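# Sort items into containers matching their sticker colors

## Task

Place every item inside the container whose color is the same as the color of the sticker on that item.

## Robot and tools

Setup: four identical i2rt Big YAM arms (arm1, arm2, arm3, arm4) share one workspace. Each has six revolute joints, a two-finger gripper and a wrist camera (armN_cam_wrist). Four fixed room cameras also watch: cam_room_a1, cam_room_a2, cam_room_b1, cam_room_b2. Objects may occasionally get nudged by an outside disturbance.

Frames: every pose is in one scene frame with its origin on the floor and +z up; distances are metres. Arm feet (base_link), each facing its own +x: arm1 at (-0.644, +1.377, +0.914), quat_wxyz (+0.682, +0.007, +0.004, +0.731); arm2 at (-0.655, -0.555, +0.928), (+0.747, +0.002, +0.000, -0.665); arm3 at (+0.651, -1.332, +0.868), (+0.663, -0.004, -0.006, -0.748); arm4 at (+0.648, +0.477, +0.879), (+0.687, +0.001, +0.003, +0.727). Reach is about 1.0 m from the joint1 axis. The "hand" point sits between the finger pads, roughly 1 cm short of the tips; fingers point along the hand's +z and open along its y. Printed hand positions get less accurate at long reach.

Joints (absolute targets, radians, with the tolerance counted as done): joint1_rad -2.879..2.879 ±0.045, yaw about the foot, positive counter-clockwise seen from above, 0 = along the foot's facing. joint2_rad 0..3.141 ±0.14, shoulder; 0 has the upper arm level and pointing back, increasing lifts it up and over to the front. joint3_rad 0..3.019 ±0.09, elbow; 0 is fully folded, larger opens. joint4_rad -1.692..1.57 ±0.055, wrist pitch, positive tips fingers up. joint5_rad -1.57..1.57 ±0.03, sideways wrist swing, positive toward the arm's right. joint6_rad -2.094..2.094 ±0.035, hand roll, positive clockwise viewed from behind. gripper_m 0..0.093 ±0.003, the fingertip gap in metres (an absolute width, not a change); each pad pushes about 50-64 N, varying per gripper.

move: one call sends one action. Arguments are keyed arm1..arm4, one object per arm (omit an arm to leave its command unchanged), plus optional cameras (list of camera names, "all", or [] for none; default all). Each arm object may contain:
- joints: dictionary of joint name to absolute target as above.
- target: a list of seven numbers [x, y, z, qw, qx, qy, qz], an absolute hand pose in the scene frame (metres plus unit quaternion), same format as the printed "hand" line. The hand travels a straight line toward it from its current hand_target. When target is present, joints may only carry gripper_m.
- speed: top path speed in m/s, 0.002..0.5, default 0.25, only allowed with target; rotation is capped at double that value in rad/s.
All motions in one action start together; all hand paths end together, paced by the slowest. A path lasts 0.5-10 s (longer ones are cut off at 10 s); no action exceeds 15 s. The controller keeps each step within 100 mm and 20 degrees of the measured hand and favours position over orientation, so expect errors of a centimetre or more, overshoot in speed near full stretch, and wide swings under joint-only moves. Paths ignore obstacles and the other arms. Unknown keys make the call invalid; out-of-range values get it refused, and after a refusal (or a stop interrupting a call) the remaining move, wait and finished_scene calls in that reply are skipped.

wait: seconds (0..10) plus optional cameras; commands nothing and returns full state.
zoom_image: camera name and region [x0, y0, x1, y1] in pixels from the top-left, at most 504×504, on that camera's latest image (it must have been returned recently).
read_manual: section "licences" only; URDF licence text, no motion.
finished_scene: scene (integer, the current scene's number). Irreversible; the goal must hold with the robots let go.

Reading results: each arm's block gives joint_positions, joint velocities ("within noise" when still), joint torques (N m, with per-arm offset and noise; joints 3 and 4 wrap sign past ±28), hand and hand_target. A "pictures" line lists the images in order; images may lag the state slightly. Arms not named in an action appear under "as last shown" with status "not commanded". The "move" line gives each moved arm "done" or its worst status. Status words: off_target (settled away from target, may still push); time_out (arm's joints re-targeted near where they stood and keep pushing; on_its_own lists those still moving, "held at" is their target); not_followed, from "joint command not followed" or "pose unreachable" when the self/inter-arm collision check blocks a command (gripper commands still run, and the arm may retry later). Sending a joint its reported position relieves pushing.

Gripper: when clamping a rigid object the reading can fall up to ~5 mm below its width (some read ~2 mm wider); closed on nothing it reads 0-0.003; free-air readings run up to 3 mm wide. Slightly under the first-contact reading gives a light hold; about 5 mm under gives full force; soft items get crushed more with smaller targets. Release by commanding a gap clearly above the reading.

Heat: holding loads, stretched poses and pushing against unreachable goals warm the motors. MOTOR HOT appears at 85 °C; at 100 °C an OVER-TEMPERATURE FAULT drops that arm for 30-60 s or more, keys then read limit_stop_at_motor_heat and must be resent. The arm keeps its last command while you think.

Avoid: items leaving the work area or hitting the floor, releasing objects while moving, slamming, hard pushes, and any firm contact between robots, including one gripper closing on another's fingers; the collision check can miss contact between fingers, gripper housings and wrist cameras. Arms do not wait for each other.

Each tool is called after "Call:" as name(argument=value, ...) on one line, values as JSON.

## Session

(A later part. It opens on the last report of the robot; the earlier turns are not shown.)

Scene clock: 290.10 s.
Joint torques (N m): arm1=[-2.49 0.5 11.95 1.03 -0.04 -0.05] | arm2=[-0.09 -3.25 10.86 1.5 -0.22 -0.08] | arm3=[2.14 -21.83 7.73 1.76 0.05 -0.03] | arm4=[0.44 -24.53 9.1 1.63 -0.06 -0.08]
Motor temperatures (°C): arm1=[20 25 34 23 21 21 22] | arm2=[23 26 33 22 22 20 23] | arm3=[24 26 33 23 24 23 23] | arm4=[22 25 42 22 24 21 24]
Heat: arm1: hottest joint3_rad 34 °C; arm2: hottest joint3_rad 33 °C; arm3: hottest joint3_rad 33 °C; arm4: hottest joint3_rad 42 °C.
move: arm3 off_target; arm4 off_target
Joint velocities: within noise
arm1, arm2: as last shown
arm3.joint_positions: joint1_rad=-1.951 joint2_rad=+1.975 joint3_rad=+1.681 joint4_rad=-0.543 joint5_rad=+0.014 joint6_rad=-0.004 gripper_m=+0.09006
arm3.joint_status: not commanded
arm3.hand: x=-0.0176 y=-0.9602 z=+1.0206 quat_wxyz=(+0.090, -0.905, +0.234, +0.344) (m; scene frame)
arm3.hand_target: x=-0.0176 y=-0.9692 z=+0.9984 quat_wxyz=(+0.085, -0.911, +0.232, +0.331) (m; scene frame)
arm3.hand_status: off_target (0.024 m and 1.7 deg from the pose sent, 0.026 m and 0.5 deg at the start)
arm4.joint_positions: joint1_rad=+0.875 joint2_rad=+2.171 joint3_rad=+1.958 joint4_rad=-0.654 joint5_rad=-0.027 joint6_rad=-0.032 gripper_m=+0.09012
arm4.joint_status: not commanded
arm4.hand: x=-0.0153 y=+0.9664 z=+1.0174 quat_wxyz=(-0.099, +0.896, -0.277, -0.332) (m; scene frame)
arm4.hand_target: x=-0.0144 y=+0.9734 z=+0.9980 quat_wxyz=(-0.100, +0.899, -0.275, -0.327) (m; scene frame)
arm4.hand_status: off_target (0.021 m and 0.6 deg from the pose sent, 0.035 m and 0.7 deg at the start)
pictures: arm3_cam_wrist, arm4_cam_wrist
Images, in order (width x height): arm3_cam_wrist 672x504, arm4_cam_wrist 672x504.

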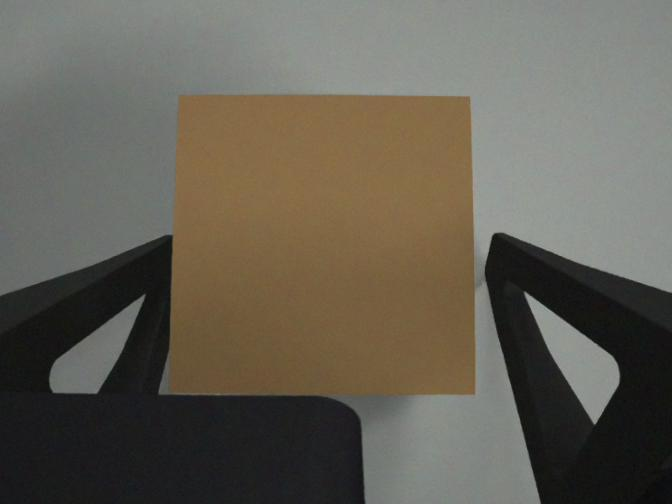

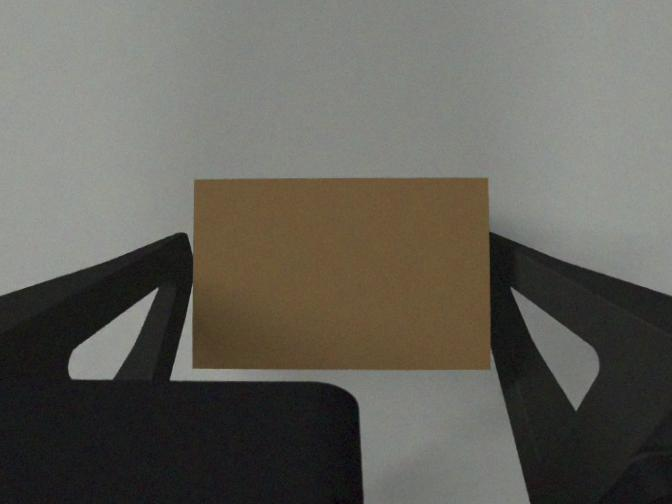

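Call:
move(arm3={"joints": {"gripper_m": 0.035}}, arm4={"target": [-0.013, 0.973, 0.988, 0.100, -0.8986, 0.2748, 0.327], "speed": 0.1}, cameras=["arm3_cam_wrist", "arm4_cam_wrist"])

Call:
move(arm4={"joints": {"gripper_m": 0.055}}, cameras=["arm4_cam_wrist"])

Scene clock: 296.53 s.
Joint torques (N m): arm1=[-2.32 0.32 11.95 0.98 -0.05 -0.09] | arm2=[-0.03 -3.49 10.88 1.46 -0.22 -0.08] | arm3=[1.85 -21.71 7.79 1.54 0.15 -0.04] | arm4=[0.03 -24.82 8.43 1.59 -0.07 -0.04]
Motor temperatures (°C): arm1=[20 25 34 23 21 21 22] | arm2=[23 25 33 22 22 20 23] | arm3=[24 26 32 23 24 23 23] | arm4=[22 25 41 22 24 21 24]
Heat: arm1: hottest joint3_rad 34 °C; arm2: hottest joint3_rad 33 °C; arm3: hottest joint3_rad 32 °C; arm4: hottest joint3_rad 41 °C.
move: arm3 off_target; arm4 off_target
Joint velocities: within noise
arm1, arm2: as last shown
arm3.joint_positions: joint1_rad=-1.947 joint2_rad=+1.975 joint3_rad=+1.680 joint4_rad=-0.538 joint5_rad=+0.012 joint6_rad=-0.002 gripper_m=+0.05303
arm3.joint_status: gripper_m off_target (ended at +0.05307, target +0.03500)
arm3.hand: x=-0.0197 y=-0.9628 z=+1.0210 quat_wxyz=(+0.088, -0.905, +0.233, +0.346) (m; scene frame)
arm3.hand_target: x=-0.0175 y=-0.9691 z=+0.9983 quat_wxyz=(+0.085, -0.911, +0.232, +0.331) (m; scene frame)
arm3.hand_status: not commanded
arm4.joint_positions: joint1_rad=+0.874 joint2_rad=+2.171 joint3_rad=+1.942 joint4_rad=-0.626 joint5_rad=-0.028 joint6_rad=-0.035 gripper_m=+0.09011
arm4.joint_status: not commanded
arm4.hand: x=-0.0158 y=+0.9671 z=+1.0133 quat_wxyz=(-0.102, +0.895, -0.275, -0.336) (m; scene frame)
arm4.hand_target: x=-0.0122 y=+0.9725 z=+0.9881 quat_wxyz=(-0.100, +0.899, -0.275, -0.327) (m; scene frame)
arm4.hand_status: off_target (0.026 m and 1.2 deg from the pose sent, 0.030 m and 0.7 deg at the start)
pictures: arm3_cam_wrist, arm4_cam_wrist
Images, in order (width x height): arm3_cam_wrist 672x504, arm4_cam_wrist 672x504.

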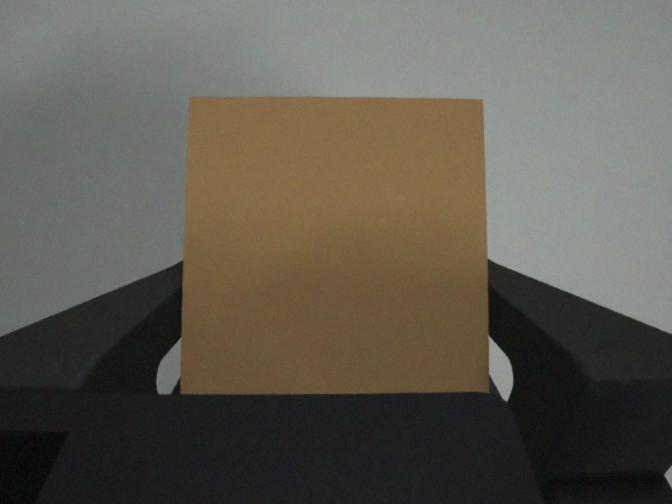

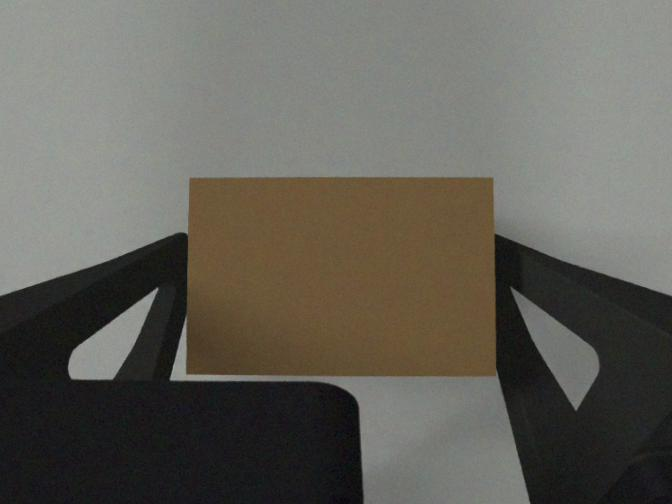

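Scene clock: 297.07 s.
Joint torques (N m): arm1=[-1.79 0.44 12.11 0.99 -0.03 -0.01] | arm2=[-0.03 -3.31 10.86 1.5 -0.22 -0.08] | arm3=[2.08 -21.66 7.79 1.54 0.14 -0.04] | arm4=[0.79 -24.35 8.7 1.55 -0.04 -0.05]
Motor temperatures (°C): arm1=[20 25 34 23 21 21 22] | arm2=[23 25 33 22 22 20 23] | arm3=[24 26 32 23 24 23 23] | arm4=[22 25 41 22 24 21 24]
Heat: arm1: hottest joint3_rad 34 °C; arm2: hottest joint3_rad 33 °C; arm3: hottest joint3_rad 32 °C; arm4: hottest joint3_rad 41 °C.
move: arm4 off_target
Joint velocities: within noise
arm1.joint_positions: joint1_rad=-2.242 joint2_rad=+0.727 joint3_rad=+0.618 joint4_rad=-0.736 joint5_rad=-0.008 joint6_rad=+0.007 gripper_m=+0.08996
arm1.joint_status: not commanded
arm1.hand: x=-0.3707 y=+1.1922 z=+1.1165 quat_wxyz=(-0.333, -0.279, -0.895, +0.102) (m; scene frame)
arm1.hand_target: x=-0.3720 y=+1.1910 z=+1.1150 quat_wxyz=(-0.327, -0.279, -0.897, +0.101) (m; scene frame)
arm1.hand_status: not commanded
arm2.joint_positions: joint1_rad=+0.864 joint2_rad=+0.749 joint3_rad=+0.600 joint4_rad=-0.702 joint5_rad=-0.038 joint6_rad=-0.043 gripper_m=+0.08994
arm2.joint_status: not commanded
arm2.hand: x=-0.3775 y=-0.7348 z=+1.1246 quat_wxyz=(-0.340, -0.247, -0.903, +0.091) (m; scene frame)
arm2.hand_target: x=-0.3830 y=-0.7339 z=+1.1151 quat_wxyz=(-0.327, -0.246, -0.908, +0.089) (m; scene frame)
arm2.hand_status: not commanded
arm3: as last shown
arm4.joint_positions: joint1_rad=+0.871 joint2_rad=+2.171 joint3_rad=+1.941 joint4_rad=-0.624 joint5_rad=-0.028 joint6_rad=-0.036 gripper_m=+0.06944
arm4.joint_status: gripper_m off_target (ended at +0.06946, target +0.05500)
arm4.hand: x=-0.0146 y=+0.9692 z=+1.0133 quat_wxyz=(-0.102, +0.894, -0.276, -0.337) (m; scene frame)
arm4.hand_target: x=-0.0124 y=+0.9723 z=+0.9881 quat_wxyz=(-0.100, +0.899, -0.275, -0.327) (m; scene frame)
arm4.hand_status: not commanded
pictures: arm4_cam_wrist
Images, in order (width x height): arm4_cam_wrist 672x504.

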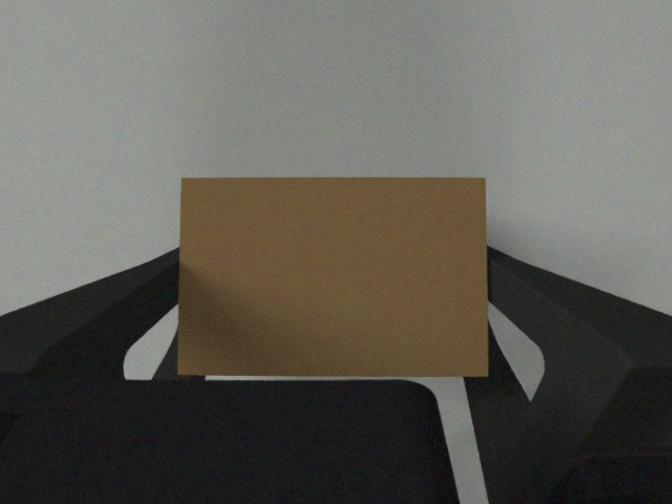

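Call:
move(arm3={"target": [0.008, -0.982, 1.12, 0.0844, -0.9085, 0.2319, 0.3307], "speed": 0.15}, arm4={"target": [0.010, 0.955, 1.12, 0.106, -0.8948, 0.2912, 0.3257], "speed": 0.15}, cameras=["arm3_cam_wrist", "arm4_cam_wrist"])

Call:
move(arm3={"target": [0.375, -1.17, 1.13, 0.0844, -0.9085, 0.2319, 0.3307], "speed": 0.2}, arm4={"target": [0.39, 0.66, 1.13, 0.106, -0.8948, 0.2912, 0.3257], "speed": 0.2}, cameras=["arm3_cam_wrist", "arm4_cam_wrist"])

Scene clock: 305.43 s.
Joint torques (N m): arm1=[-2.67 0.5 12.11 0.98 -0.04 -0.07] | arm2=[-0.03 -3.31 10.86 1.48 -0.22 -0.08] | arm3=[1.96 -23 14.43 0.98 0.12 -0.04] | arm4=[1.26 -26.87 13.01 0.57 0.19 0.17]
Motor temperatures (°C): arm1=[20 24 34 23 21 21 22] | arm2=[23 25 33 22 22 20 23] | arm3=[24 26 32 23 24 23 24] | arm4=[22 25 41 22 24 21 25]
Heat: arm1: hottest joint3_rad 34 °C; arm2: hottest joint3_rad 33 °C; arm3: hottest joint3_rad 32 °C; arm4: hottest joint3_rad 41 °C.
move: arm3 off_target; arm4 off_target
Joint velocities: within noise
arm1, arm2: as last shown
arm3.joint_positions: joint1_rad=-1.947 joint2_rad=+1.851 joint3_rad=+1.697 joint4_rad=-0.774 joint5_rad=+0.012 joint6_rad=-0.001 gripper_m=+0.05303
arm3.joint_status: not commanded
arm3.hand: x=+0.0219 y=-0.9845 z=+1.0820 quat_wxyz=(+0.077, -0.920, +0.237, +0.302) (m; scene frame)
arm3.hand_target: x=+0.0098 y=-0.9829 z=+1.1200 quat_wxyz=(+0.084, -0.910, +0.232, +0.332) (m; scene frame)
arm3.hand_status: off_target (0.041 m and 3.6 deg from the pose sent, 0.105 m and 1.9 deg at the start)
arm4.joint_positions: joint1_rad=+0.871 joint2_rad=+2.058 joint3_rad=+1.975 joint4_rad=-0.842 joint5_rad=-0.007 joint6_rad=-0.026 gripper_m=+0.06944
arm4.joint_status: not commanded
arm4.hand: x=+0.0180 y=+0.9498 z=+1.0856 quat_wxyz=(-0.099, +0.903, -0.288, -0.302) (m; scene frame)
arm4.hand_target: x=+0.0112 y=+0.9540 z=+1.1200 quat_wxyz=(-0.106, +0.893, -0.291, -0.326) (m; scene frame)
arm4.hand_status: off_target (0.036 m and 3.0 deg from the pose sent, 0.110 m and 2.2 deg at the start)
pictures: arm3_cam_wrist, arm4_cam_wrist
Images, in order (width x height): arm3_cam_wrist 672x504, arm4_cam_wrist 672x504.

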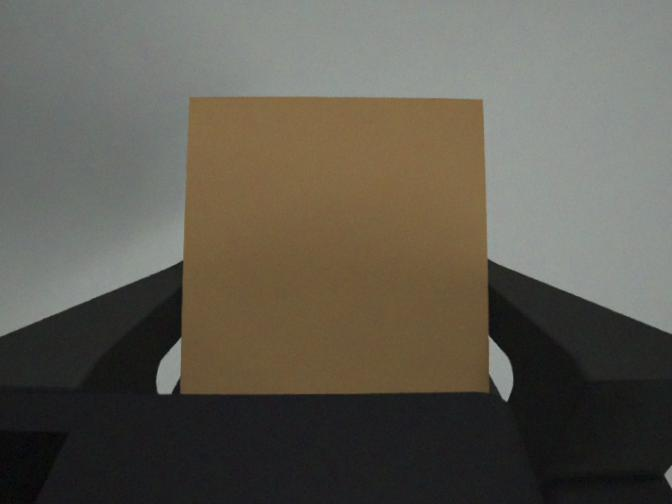

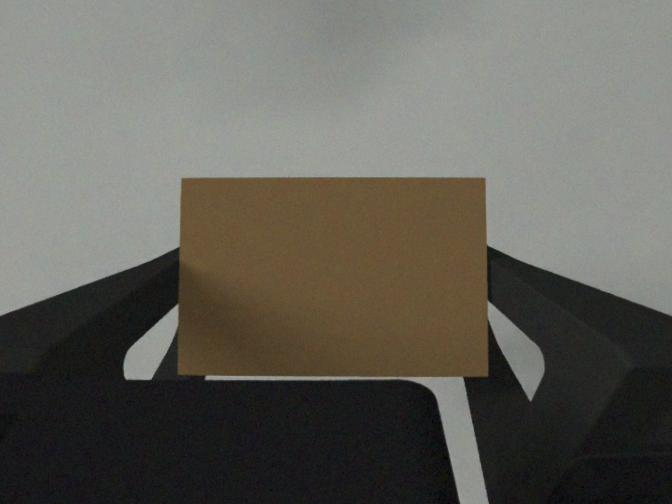

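Scene clock: 308.47 s.
Joint torques (N m): arm1=[-2.37 0.62 12 1.24 -0.05 -0.06] | arm2=[0.09 -3.37 10.86 1.5 -0.23 -0.08] | arm3=[0.21 -2.08 9.8 1.13 -0.09 -0.12] | arm4=[1.32 -2.02 9.72 0.66 0.24 0.15]
Motor temperatures (°C): arm1=[20 24 34 23 21 21 22] | arm2=[23 25 33 22 22 20 23] | arm3=[24 26 32 23 24 23 24] | arm4=[22 25 41 22 24 21 25]
Heat: arm1: hottest joint3_rad 34 °C; arm2: hottest joint3_rad 33 °C; arm3: hottest joint3_rad 32 °C; arm4: hottest joint3_rad 41 °C.
move: arm3 done; arm4 done
Joint velocities: within noise
arm1, arm2: as last shown
arm3.joint_positions: joint1_rad=-1.957 joint2_rad=+0.701 joint3_rad=+0.771 joint4_rad=-0.925 joint5_rad=-0.003 joint6_rad=-0.016 gripper_m=+0.05303
arm3.joint_status: not commanded
arm3.hand: x=+0.3720 y=-1.1734 z=+1.1329 quat_wxyz=(+0.083, -0.910, +0.229, +0.337) (m; scene frame)
arm3.hand_target: x=+0.3749 y=-1.1701 z=+1.1300 quat_wxyz=(+0.085, -0.910, +0.232, +0.331) (m; scene frame)
arm3.hand_status: done (0.005 m and 0.7 deg from the pose sent, 0.402 m and 3.6 deg at the start)
arm4.joint_positions: joint1_rad=+0.909 joint2_rad=+0.699 joint3_rad=+0.730 joint4_rad=-0.895 joint5_rad=+0.021 joint6_rad=+0.007 gripper_m=+0.06944
arm4.joint_status: not commanded
arm4.hand: x=+0.3905 y=+0.6619 z=+1.1309 quat_wxyz=(-0.109, +0.893, -0.287, -0.330) (m; scene frame)
arm4.hand_target: x=+0.3901 y=+0.6600 z=+1.1299 quat_wxyz=(-0.106, +0.894, -0.291, -0.325) (m; scene frame)
arm4.hand_status: done (0.002 m and 0.8 deg from the pose sent, 0.474 m and 3.0 deg at the start)
pictures: arm3_cam_wrist, arm4_cam_wrist
Images, in order (width x height): arm3_cam_wrist 672x504, arm4_cam_wrist 672x504.

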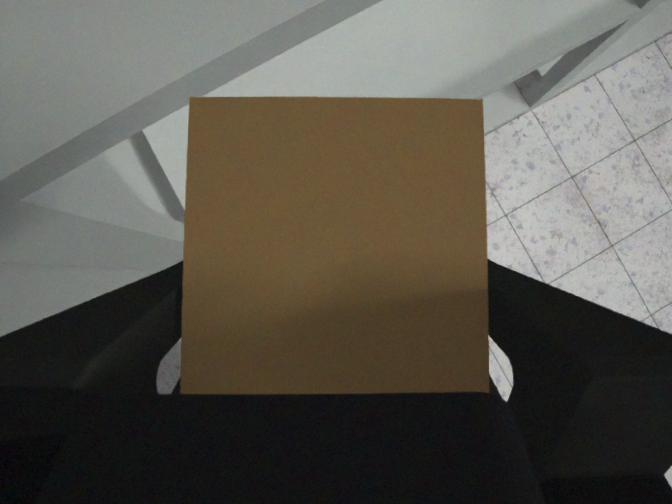

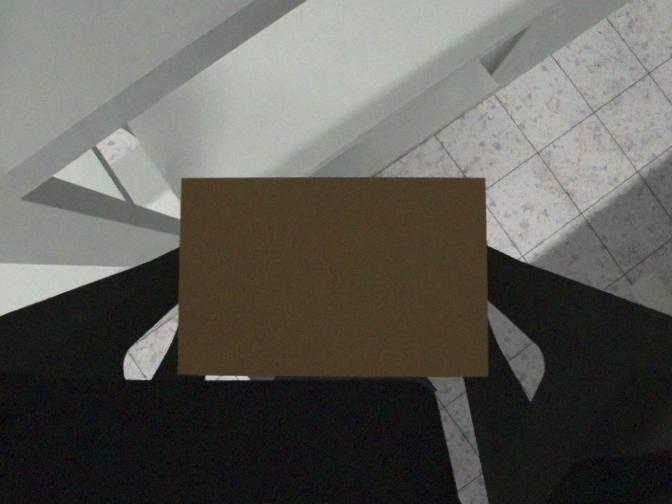

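Call:
move(arm3={"joints": {"joint1_rad": 0.0, "joint2_rad": 0.73, "joint3_rad": 0.83, "joint4_rad": -0.97, "joint5_rad": 0, "joint6_rad": 0}}, arm4={"joints": {"joint1_rad": -0.2, "joint2_rad": 0.73, "joint3_rad": 0.80, "joint4_rad": -0.97, "joint5_rad": 0, "joint6_rad": 0}}, cameras=[])

Call:
move(arm3={"joints": {"joint1_rad": 1.004}}, arm4={"joints": {"joint1_rad": -1.136}}, cameras=["arm3_cam_wrist", "arm4_cam_wrist", "cam_room_a1", "cam_room_a2"])

Scene clock: 326.37 s.
Joint torques (N m): arm1=[-1.85 0.44 12.07 1.11 -0.05 -0.01] | arm2=[-0.09 -3.43 10.86 1.5 -0.22 -0.08] | arm3=[1.96 -2.2 14.83 0.98 0.11 0] | arm4=[0.32 -1.85 13.35 0.65 0.07 -0.02]
Motor temperatures (°C): arm1=[20 24 34 23 21 21 22] | arm2=[23 25 33 22 22 20 23] | arm3=[24 25 31 23 24 23 24] | arm4=[22 24 41 22 24 21 26]
Heat: arm1: hottest joint3_rad 34 °C; arm2: hottest joint3_rad 33 °C; arm3: hottest joint3_rad 31 °C; arm4: hottest joint3_rad 41 °C.
move: arm3 done; arm4 done
Joint velocities: within noise
arm1, arm2: as last shown
arm3.joint_positions: joint1_rad=-0.009 joint2_rad=+0.728 joint3_rad=+0.771 joint4_rad=-0.964 joint5_rad=-0.002 joint6_rad=-0.006 gripper_m=+0.05307
arm3.joint_status: all done
arm3.hand: x=+0.6098 y=-1.6401 z=+1.1255 quat_wxyz=(-0.216, -0.709, -0.626, +0.244) (m; scene frame)
arm3.hand_target: x=+0.6112 y=-1.6488 z=+1.1557 quat_wxyz=(-0.233, -0.702, -0.621, +0.261) (m; scene frame)
arm3.hand_status: not commanded
arm4.joint_positions: joint1_rad=-0.198 joint2_rad=+0.724 joint3_rad=+0.743 joint4_rad=-0.959 joint5_rad=+0.000 joint6_rad=+0.008 gripper_m=+0.06945
arm4.joint_status: all done
arm4.hand: x=+0.6933 y=+0.7850 z=+1.1185 quat_wxyz=(-0.231, +0.620, -0.721, -0.204) (m; scene frame)
arm4.hand_target: x=+0.6952 y=+0.7938 z=+1.1457 quat_wxyz=(-0.246, +0.618, -0.715, -0.216) (m; scene frame)
arm4.hand_status: not commanded
pictures: none
No camera images: "cameras" was empty.

Scene clock: 327.87 s.
Joint torques (N m): arm1=[-1.96 0.56 12.11 1.03 -0.03 -0.06] | arm2=[0.03 -3.31 10.89 1.51 -0.22 -0.07] | arm3=[1.9 -2.14 14.87 1.02 0.07 0.01] | arm4=[0.97 -2.02 13.37 0.51 0.11 -0.05]
Motor temperatures (°C): arm1=[20 24 34 23 21 21 22] | arm2=[23 25 33 22 22 20 23] | arm3=[24 25 31 23 24 23 24] | arm4=[22 24 42 22 24 21 26]
Heat: arm1: hottest joint3_rad 34 °C; arm2: hottest joint3_rad 33 °C; arm3: hottest joint3_rad 31 °C; arm4: hottest joint3_rad 42 °C.
move: arm3 done; arm4 done
Joint velocities: within noise
arm1, arm2: as last shown
arm3.joint_positions: joint1_rad=+0.994 joint2_rad=+0.728 joint3_rad=+0.771 joint4_rad=-0.964 joint5_rad=-0.001 joint6_rad=-0.006 gripper_m=+0.05309
arm3.joint_status: all done
arm3.hand: x=+0.8917 y=-1.5304 z=+1.1244 quat_wxyz=(-0.302, -0.319, -0.891, +0.115) (m; scene frame)
arm3.hand_target: x=+0.9002 y=-1.5334 z=+1.1544 quat_wxyz=(-0.326, -0.314, -0.883, +0.122) (m; scene frame)
arm3.hand_status: not commanded
arm4.joint_positions: joint1_rad=-1.134 joint2_rad=+0.724 joint3_rad=+0.743 joint4_rad=-0.959 joint5_rad=+0.000 joint6_rad=+0.008 gripper_m=+0.06946
arm4.joint_status: all done
arm4.hand: x=+0.9223 y=+0.6245 z=+1.1180 quat_wxyz=(-0.298, +0.229, -0.924, -0.076) (m; scene frame)
arm4.hand_target: x=+0.9306 y=+0.6282 z=+1.1452 quat_wxyz=(-0.317, +0.230, -0.917, -0.079) (m; scene frame)
arm4.hand_status: not commanded
pictures: arm3_cam_wrist, arm4_cam_wrist, cam_room_a1, cam_room_a2
Images, in order (width x height): arm3_cam_wrist 672x504, arm4_cam_wrist 672x504, cam_room_a1 672x504, cam_room_a2 672x504.

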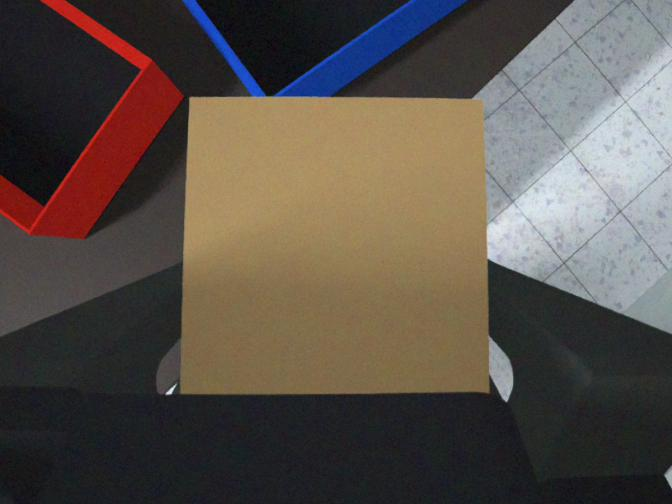

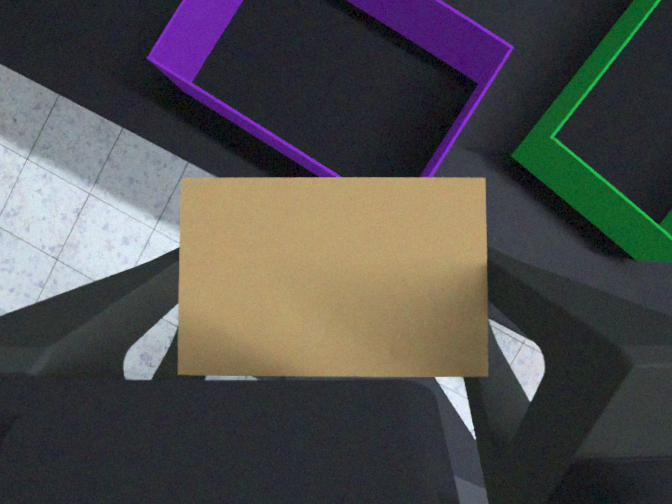

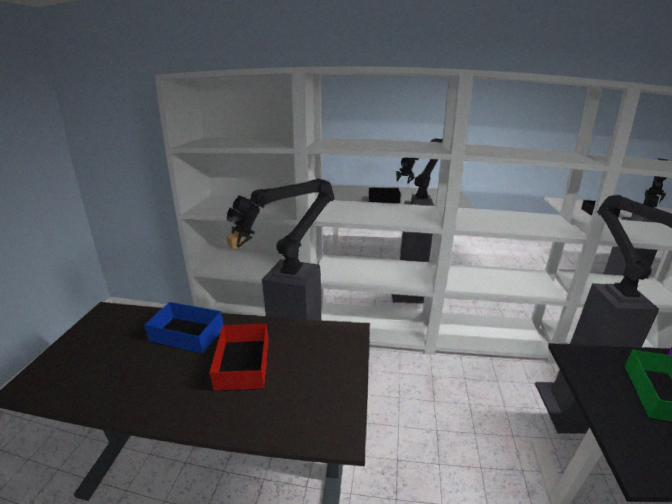

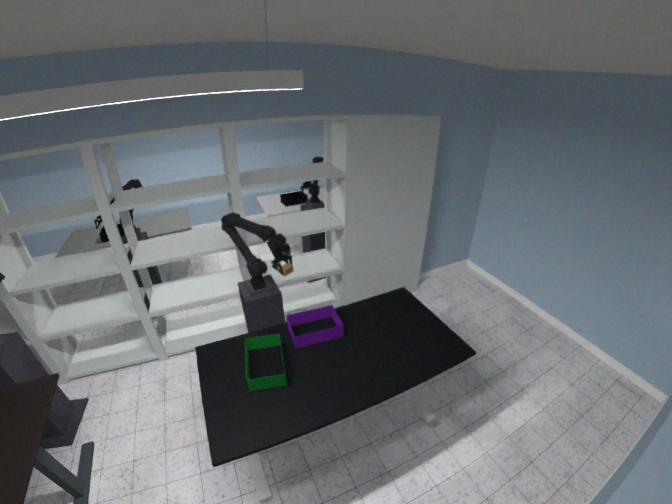

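Call:
move(arm3={"target": [1.1546, -1.7469, 0.96, 0.3219, 0.3175, 0.8844, -0.1156], "speed": 0.2}, arm4={"target": [1.1082, 0.720, 0.96, 0.332, -0.2257, 0.9122, 0.0822], "speed": 0.2}, cameras=["arm3_cam_wrist", "arm4_cam_wrist", "cam_room_a1", "cam_room_a2"])

Scene clock: 336.10 s.
Joint torques (N m): arm1=[-2.32 0.44 12.03 1.16 -0.09 -0.06] | arm2=[0.09 -3.31 10.85 1.52 -0.21 -0.07] | arm3=[1.49 -18.37 12.34 1.85 -0.07 0.02] | arm4=[-0.15 -11.87 10.65 1.55 0.11 0]
Motor temperatures (°C): arm1=[20 24 34 23 21 21 22] | arm2=[23 25 33 22 22 20 23] | arm3=[24 25 32 23 24 23 24] | arm4=[22 24 43 22 24 21 26]
Heat: arm1: hottest joint3_rad 34 °C; arm2: hottest joint3_rad 33 °C; arm3: hottest joint3_rad 32 °C; arm4: hottest joint3_rad 43 °C.
move: arm3 off_target; arm4 off_target
Joint velocities: within noise
arm1, arm2: as last shown
arm3.joint_positions: joint1_rad=+0.994 joint2_rad=+1.801 joint3_rad=+1.178 joint4_rad=-0.325 joint5_rad=-0.007 joint6_rad=-0.004 gripper_m=+0.05309
arm3.joint_status: not commanded
arm3.hand: x=+1.1330 y=-1.7334 z=+0.9350 quat_wxyz=(-0.292, -0.320, -0.895, +0.108) (m; scene frame)
arm3.hand_target: x=+1.1531 y=-1.7457 z=+0.9607 quat_wxyz=(-0.322, -0.318, -0.884, +0.116) (m; scene frame)
arm3.hand_status: off_target (0.036 m and 3.8 deg from the pose sent, 0.378 m and 2.3 deg at the start)
arm4.joint_positions: joint1_rad=-1.134 joint2_rad=+1.489 joint3_rad=+0.769 joint4_rad=-0.204 joint5_rad=+0.000 joint6_rad=+0.008 gripper_m=+0.06946
arm4.joint_status: not commanded
arm4.hand: x=+1.0834 y=+0.7109 z=+0.9415 quat_wxyz=(-0.305, +0.228, -0.921, -0.078) (m; scene frame)
arm4.hand_target: x=+1.1066 y=+0.7192 z=+0.9608 quat_wxyz=(-0.332, +0.226, -0.912, -0.082) (m; scene frame)
arm4.hand_status: off_target (0.032 m and 3.3 deg from the pose sent, 0.262 m and 4.2 deg at the start)
pictures: arm3_cam_wrist, arm4_cam_wrist, cam_room_a1, cam_room_a2
Images, in order (width x height): arm3_cam_wrist 672x504, arm4_cam_wrist 672x504, cam_room_a1 672x504, cam_room_a2 672x504.

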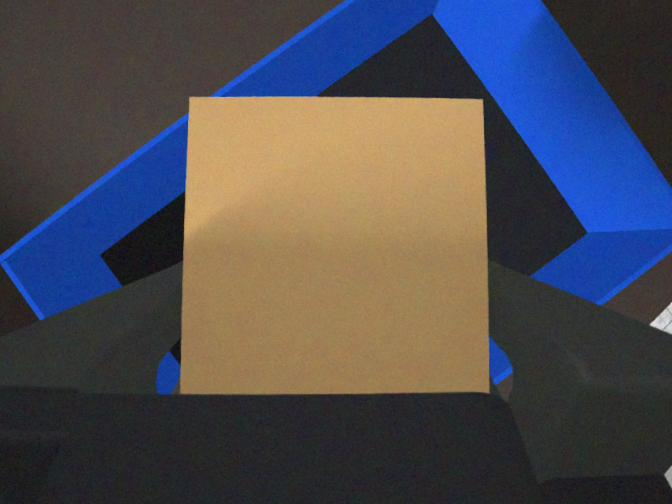

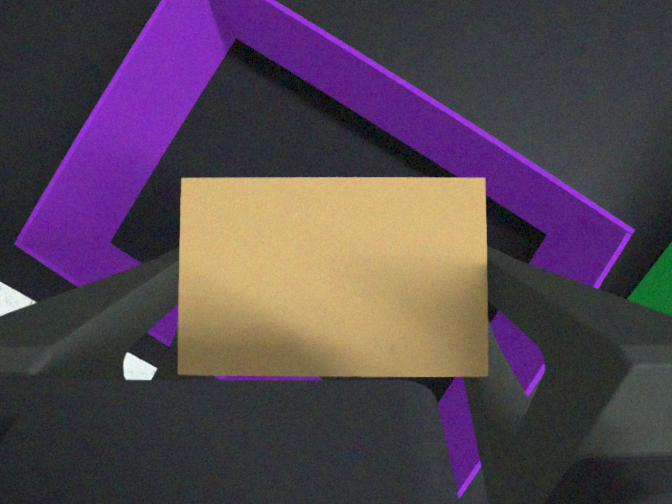

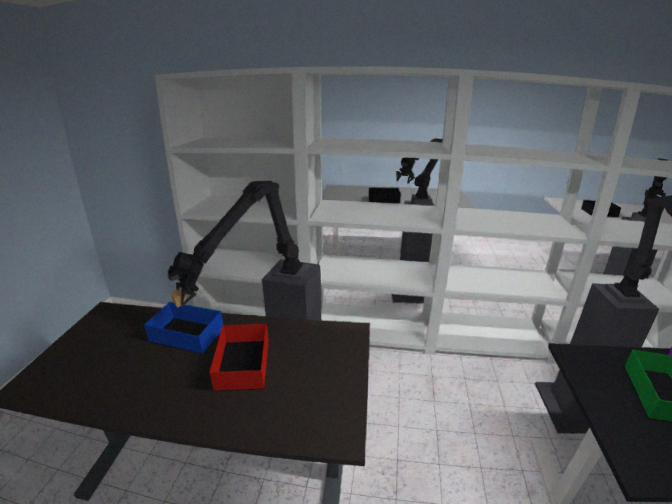

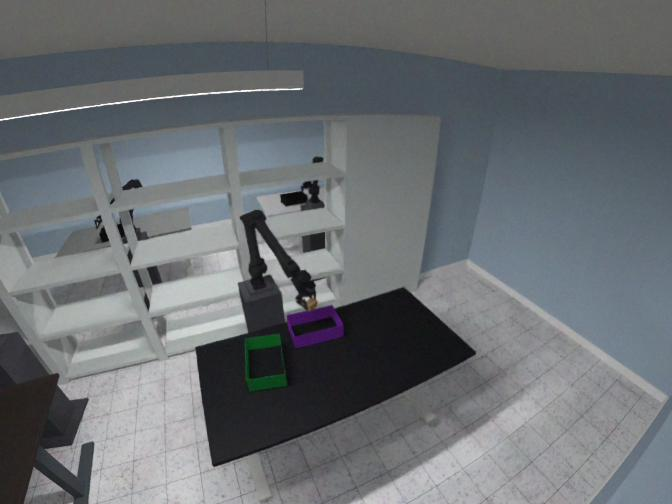

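Call:
move(arm3={"target": [1.1546, -1.7469, 0.82, 0.3219, 0.3175, 0.8844, -0.1156], "speed": 0.15}, arm4={"target": [1.1082, 0.720, 0.82, 0.332, -0.2257, 0.9122, 0.0822], "speed": 0.15}, cameras=["arm3_cam_wrist", "arm4_cam_wrist"])

Call:
move(arm3={"target": [1.1546, -1.7469, 0.77, 0.3219, 0.3175, 0.8844, -0.1156], "speed": 0.1}, arm4={"target": [1.1082, 0.720, 0.77, 0.332, -0.2257, 0.9122, 0.0822], "speed": 0.1}, cameras=["arm3_cam_wrist", "arm4_cam_wrist", "cam_room_a1", "cam_room_a2"])

Scene clock: 344.27 s.
Joint torques (N m): arm1=[-2.37 -0.03 11.95 1.18 -0.05 -0.03] | arm2=[0.03 -3.31 10.84 1.52 -0.22 -0.08] | arm3=[1.61 -20.13 6.35 2.09 0.01 0.03] | arm4=[0.26 -15.03 4.72 1.77 0.1 -0.02]
Motor temperatures (°C): arm1=[20 24 34 23 21 21 22] | arm2=[23 25 33 22 22 20 23] | arm3=[24 25 33 23 24 23 24] | arm4=[22 24 42 22 24 21 26]
Heat: arm1: hottest joint3_rad 34 °C; arm2: hottest joint3_rad 33 °C; arm3: hottest joint3_rad 33 °C; arm4: hottest joint3_rad 42 °C.
move: arm3 done; arm4 done
Joint velocities: within noise
arm1, arm2: as last shown
arm3.joint_positions: joint1_rad=+0.994 joint2_rad=+2.052 joint3_rad=+1.159 joint4_rad=-0.005 joint5_rad=-0.008 joint6_rad=-0.002 gripper_m=+0.05309
arm3.joint_status: not commanded
arm3.hand: x=+1.1501 y=-1.7491 z=+0.8189 quat_wxyz=(-0.314, -0.318, -0.887, +0.116) (m; scene frame)
arm3.hand_target: x=+1.1545 y=-1.7469 z=+0.8201 quat_wxyz=(-0.322, -0.317, -0.884, +0.116) (m; scene frame)
arm3.hand_status: done (0.005 m and 0.9 deg from the pose sent, 0.118 m and 3.7 deg at the start)
arm4.joint_positions: joint1_rad=-1.134 joint2_rad=+1.849 joint3_rad=+0.738 joint4_rad=+0.229 joint5_rad=+0.000 joint6_rad=+0.008 gripper_m=+0.06946
arm4.joint_status: not commanded
arm4.hand: x=+1.1034 y=+0.7216 z=+0.8202 quat_wxyz=(-0.325, +0.227, -0.915, -0.083) (m; scene frame)
arm4.hand_target: x=+1.1081 y=+0.7200 z=+0.8201 quat_wxyz=(-0.332, +0.226, -0.912, -0.082) (m; scene frame)
arm4.hand_status: done (0.005 m and 0.9 deg from the pose sent, 0.124 m and 3.3 deg at the start)
pictures: arm3_cam_wrist, arm4_cam_wrist
Images, in order (width x height): arm3_cam_wrist 672x504, arm4_cam_wrist 672x504.

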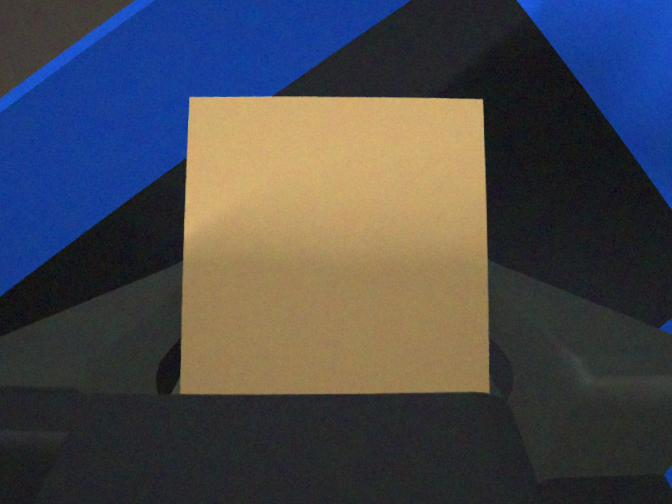

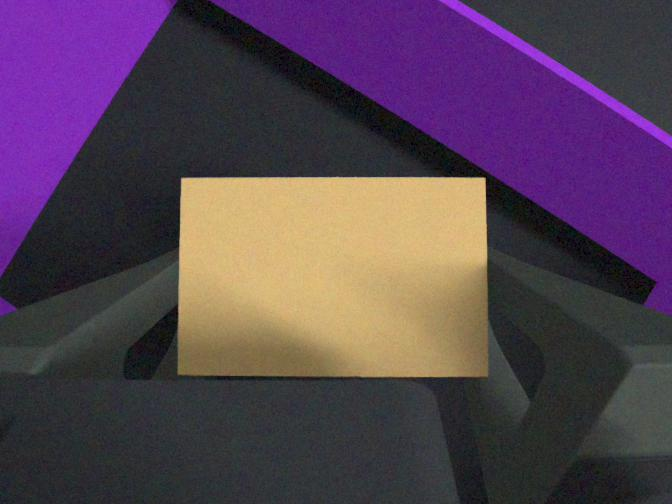

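Scene clock: 345.43 s.
Joint torques (N m): arm1=[-2.02 0.79 11.95 1.11 -0.07 -0.1] | arm2=[-0.09 -3.25 10.89 1.48 -0.21 -0.08] | arm3=[1.67 -20.54 6.05 2.07 0.03 0.03] | arm4=[0.15 -14.97 4.29 1.73 0.11 -0.02]
Motor temperatures (°C): arm1=[20 24 34 23 21 21 22] | arm2=[23 25 33 22 22 20 23] | arm3=[24 25 33 23 24 23 24] | arm4=[22 24 42 22 24 21 26]
Heat: arm1: hottest joint3_rad 34 °C; arm2: hottest joint3_rad 33 °C; arm3: hottest joint3_rad 33 °C; arm4: hottest joint3_rad 42 °C.
move: arm3 done; arm4 done
Joint velocities: within noise
arm1, arm2: as last shown
arm3.joint_positions: joint1_rad=+0.994 joint2_rad=+2.159 joint3_rad=+1.159 joint4_rad=+0.098 joint5_rad=-0.008 joint6_rad=-0.001 gripper_m=+0.05309
arm3.joint_status: not commanded
arm3.hand: x=+1.1480 y=-1.7481 z=+0.7676 quat_wxyz=(-0.313, -0.319, -0.887, +0.115) (m; scene frame)
arm3.hand_target: x=+1.1545 y=-1.7469 z=+0.7701 quat_wxyz=(-0.322, -0.318, -0.884, +0.116) (m; scene frame)
arm3.hand_status: done (0.007 m and 1.1 deg from the pose sent, 0.049 m and 0.9 deg at the start)
arm4.joint_positions: joint1_rad=-1.134 joint2_rad=+1.997 joint3_rad=+0.738 joint4_rad=+0.370 joint5_rad=+0.000 joint6_rad=+0.008 gripper_m=+0.06946
arm4.joint_status: not commanded
arm4.hand: x=+1.0991 y=+0.7192 z=+0.7691 quat_wxyz=(-0.322, +0.227, -0.916, -0.082) (m; scene frame)
arm4.hand_target: x=+1.1081 y=+0.7200 z=+0.7701 quat_wxyz=(-0.332, +0.226, -0.912, -0.082) (m; scene frame)
arm4.hand_status: done (0.009 m and 1.3 deg from the pose sent, 0.050 m and 0.9 deg at the start)
pictures: arm3_cam_wrist, arm4_cam_wrist, cam_room_a1, cam_room_a2
Images, in order (width x height): arm3_cam_wrist 672x504, arm4_cam_wrist 672x504, cam_room_a1 672x504, cam_room_a2 672x504.

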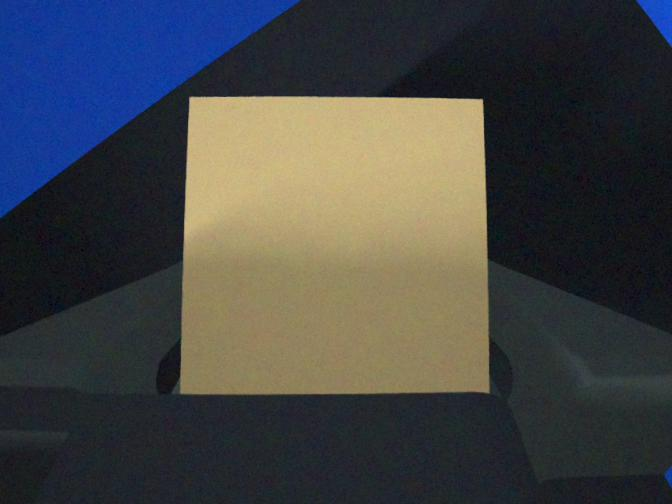

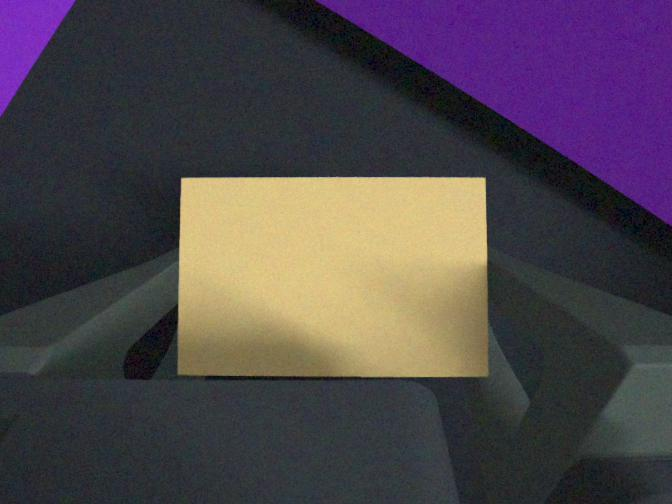

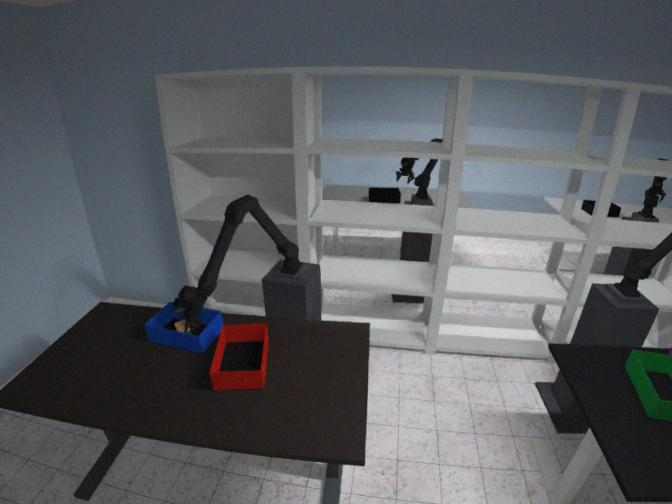

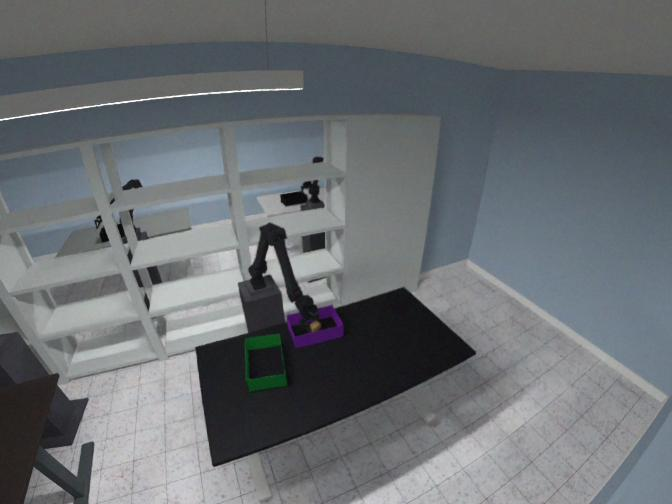

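Call:
move(arm3={"target": [1.1546, -1.7469, 0.753, 0.3219, 0.3175, 0.8844, -0.1156], "speed": 0.06}, arm4={"target": [1.1082, 0.720, 0.750, 0.332, -0.2257, 0.9122, 0.0822], "speed": 0.06}, cameras=[])

Call:
move(arm3={"target": [1.1546, -1.7469, 0.742, 0.3219, 0.3175, 0.8844, -0.1156], "speed": 0.06}, arm4={"target": [1.1082, 0.720, 0.738, 0.332, -0.2257, 0.9122, 0.0822], "speed": 0.06}, cameras=["arm3_cam_wrist", "arm4_cam_wrist"])

Scene clock: 351.03 s.
Joint torques (N m): arm1=[-2.32 0.32 12.1 1.21 -0.04 -0.05] | arm2=[0.03 -3.37 10.84 1.48 -0.22 -0.08] | arm3=[1.67 -19.84 6.28 2.1 0.05 0.03] | arm4=[-0.09 -14.8 4.72 1.72 0.1 -0.01]
Motor temperatures (°C): arm1=[20 24 34 23 21 21 22] | arm2=[23 25 33 22 22 20 23] | arm3=[24 25 32 23 24 23 24] | arm4=[22 24 40 22 24 21 26]
Heat: arm1: hottest joint3_rad 34 °C; arm2: hottest joint3_rad 33 °C; arm3: hottest joint3_rad 32 °C; arm4: hottest joint3_rad 40 °C.
move: arm3 done; arm4 off_target
Joint velocities: within noise
arm1.joint_positions: joint1_rad=-2.242 joint2_rad=+0.727 joint3_rad=+0.618 joint4_rad=-0.736 joint5_rad=-0.008 joint6_rad=+0.007 gripper_m=+0.08996
arm1.joint_status: not commanded
arm1.hand: x=-0.3707 y=+1.1922 z=+1.1165 quat_wxyz=(-0.333, -0.279, -0.895, +0.102) (m; scene frame)
arm1.hand_target: x=-0.3720 y=+1.1910 z=+1.1150 quat_wxyz=(-0.327, -0.279, -0.897, +0.101) (m; scene frame)
arm1.hand_status: not commanded
arm2.joint_positions: joint1_rad=+0.864 joint2_rad=+0.749 joint3_rad=+0.600 joint4_rad=-0.702 joint5_rad=-0.038 joint6_rad=-0.043 gripper_m=+0.08994
arm2.joint_status: not commanded
arm2.hand: x=-0.3775 y=-0.7348 z=+1.1246 quat_wxyz=(-0.340, -0.247, -0.903, +0.091) (m; scene frame)
arm2.hand_target: x=-0.3830 y=-0.7339 z=+1.1151 quat_wxyz=(-0.327, -0.246, -0.908, +0.089) (m; scene frame)
arm2.hand_status: not commanded
arm3.joint_positions: joint1_rad=+0.994 joint2_rad=+2.188 joint3_rad=+1.159 joint4_rad=+0.131 joint5_rad=-0.008 joint6_rad=-0.001 gripper_m=+0.05309
arm3.joint_status: not commanded
arm3.hand: x=+1.1473 y=-1.7477 z=+0.7541 quat_wxyz=(-0.314, -0.319, -0.887, +0.115) (m; scene frame)
arm3.hand_target: x=+1.1545 y=-1.7469 z=+0.7532 quat_wxyz=(-0.322, -0.318, -0.884, +0.116) (m; scene frame)
arm3.hand_status: done (0.007 m and 1.0 deg from the pose sent, 0.016 m and 1.1 deg at the start)
arm4.joint_positions: joint1_rad=-1.134 joint2_rad=+2.052 joint3_rad=+0.738 joint4_rad=+0.421 joint5_rad=+0.000 joint6_rad=+0.008 gripper_m=+0.06946
arm4.joint_status: not commanded
arm4.hand: x=+1.0956 y=+0.7173 z=+0.7499 quat_wxyz=(-0.320, +0.227, -0.916, -0.081) (m; scene frame)
arm4.hand_target: x=+1.1080 y=+0.7199 z=+0.7504 quat_wxyz=(-0.332, +0.226, -0.912, -0.082) (m; scene frame)
arm4.hand_status: off_target (0.013 m and 1.5 deg from the pose sent, 0.021 m and 1.3 deg at the start)
pictures: none
No camera images: "cameras" was empty.

Scene clock: 352.00 s.
Joint torques (N m): arm1=[-1.96 0.85 12.05 1.05 -0.04 -0.07] | arm2=[-0.09 -3.37 10.86 1.5 -0.21 -0.08] | arm3=[1.79 -18.96 6.56 1.94 0.05 0.02] | arm4=[0.56 -14.62 4.51 1.72 0.09 -0.05]
Motor temperatures (°C): arm1=[20 24 34 23 21 21 22] | arm2=[23 25 33 22 22 20 23] | arm3=[24 25 32 23 24 23 24] | arm4=[22 24 40 22 24 21 26]
Heat: arm1: hottest joint3_rad 34 °C; arm2: hottest joint3_rad 33 °C; arm3: hottest joint3_rad 32 °C; arm4: hottest joint3_rad 40 °C.
move: arm3 done; arm4 off_target
Joint velocities: within noise
arm1, arm2: as last shown
arm3.joint_positions: joint1_rad=+0.994 joint2_rad=+2.204 joint3_rad=+1.159 joint4_rad=+0.155 joint5_rad=-0.008 joint6_rad=+0.000 gripper_m=+0.05309
arm3.joint_status: not commanded
arm3.hand: x=+1.1477 y=-1.7481 z=+0.7476 quat_wxyz=(-0.318, -0.319, -0.886, +0.116) (m; scene frame)
arm3.hand_target: x=+1.1544 y=-1.7468 z=+0.7421 quat_wxyz=(-0.322, -0.318, -0.884, +0.116) (m; scene frame)
arm3.hand_status: done (0.009 m and 0.5 deg from the pose sent, 0.014 m and 1.0 deg at the start)
arm4.joint_positions: joint1_rad=-1.134 joint2_rad=+2.087 joint3_rad=+0.745 joint4_rad=+0.451 joint5_rad=+0.000 joint6_rad=+0.008 gripper_m=+0.06946
arm4.joint_status: not commanded
arm4.hand: x=+1.0956 y=+0.7173 z=+0.7392 quat_wxyz=(-0.320, +0.227, -0.916, -0.082) (m; scene frame)
arm4.hand_target: x=+1.1078 y=+0.7198 z=+0.7383 quat_wxyz=(-0.332, +0.226, -0.912, -0.082) (m; scene frame)
arm4.hand_status: off_target (0.013 m and 1.4 deg from the pose sent, 0.018 m and 1.5 deg at the start)
pictures: arm3_cam_wrist, arm4_cam_wrist
Images, in order (width x height): arm3_cam_wrist 672x504, arm4_cam_wrist 672x504.

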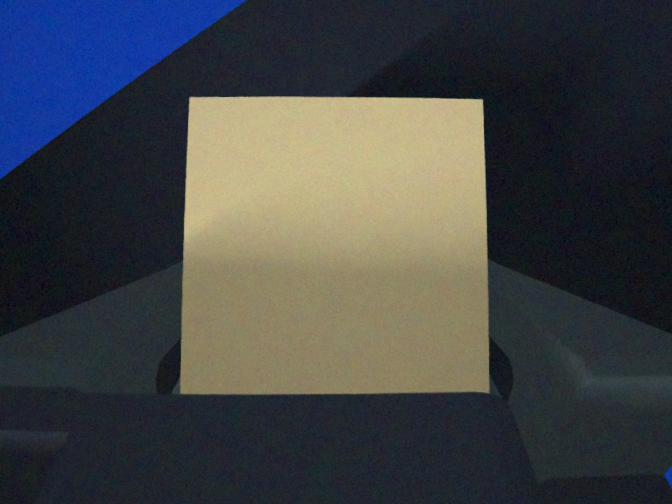

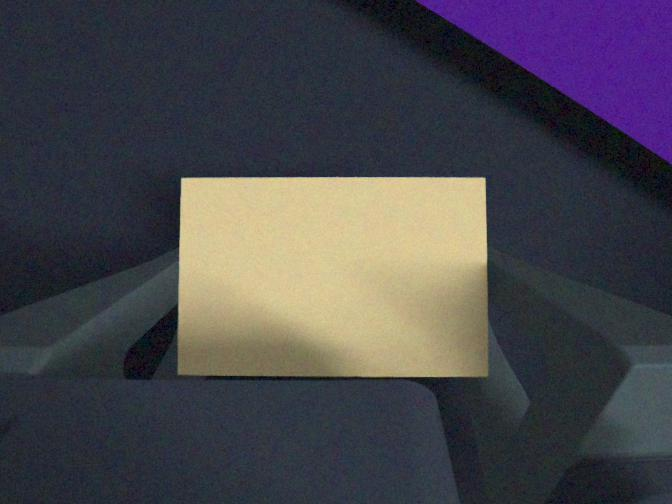

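Call:
move(arm3={"target": [1.1546, -1.7469, 0.738, 0.3219, 0.3175, 0.8844, -0.1156], "speed": 0.06}, arm4={"target": [1.1082, 0.720, 0.730, 0.332, -0.2257, 0.9122, 0.0822], "speed": 0.06}, cameras=[])

Scene clock: 356.17 s.
Joint torques (N m): arm1=[-2.43 0.32 12.03 1.1 -0.04 -0.03] | arm2=[-0.09 -3.37 10.86 1.51 -0.22 -0.07] | arm3=[1.61 -18.49 6.68 1.89 0.06 0.03] | arm4=[-0.03 -13.86 4.27 1.43 0.11 -0.05]
Motor temperatures (°C): arm1=[20 24 34 23 21 21 22] | arm2=[23 25 33 22 22 20 23] | arm3=[24 25 31 23 24 23 24] | arm4=[22 24 39 22 24 21 26]
Heat: arm1: hottest joint3_rad 34 °C; arm2: hottest joint3_rad 33 °C; arm3: hottest joint3_rad 31 °C; arm4: hottest joint3_rad 39 °C.
move: arm3 off_target; arm4 off_target
Joint velocities: within noise
arm1, arm2: as last shown
arm3.joint_positions: joint1_rad=+0.994 joint2_rad=+2.207 joint3_rad=+1.159 joint4_rad=+0.163 joint5_rad=-0.008 joint6_rad=+0.000 gripper_m=+0.05309
arm3.joint_status: not commanded
arm3.hand: x=+1.1484 y=-1.7487 z=+0.7473 quat_wxyz=(-0.320, -0.318, -0.885, +0.117) (m; scene frame)
arm3.hand_target: x=+1.1543 y=-1.7468 z=+0.7382 quat_wxyz=(-0.322, -0.317, -0.884, +0.116) (m; scene frame)
arm3.hand_status: off_target (0.011 m and 0.3 deg from the pose sent, 0.012 m and 0.5 deg at the start)
arm4.joint_positions: joint1_rad=-1.134 joint2_rad=+2.101 joint3_rad=+0.753 joint4_rad=+0.475 joint5_rad=+0.000 joint6_rad=+0.008 gripper_m=+0.06946
arm4.joint_status: not commanded
arm4.hand: x=+1.1007 y=+0.7200 z=+0.7381 quat_wxyz=(-0.329, +0.226, -0.913, -0.084) (m; scene frame)
arm4.hand_target: x=+1.1078 y=+0.7199 z=+0.7302 quat_wxyz=(-0.332, +0.226, -0.912, -0.082) (m; scene frame)
arm4.hand_status: off_target (0.011 m and 0.4 deg from the pose sent, 0.016 m and 1.4 deg at the start)
pictures: none
No camera images: "cameras" was empty.


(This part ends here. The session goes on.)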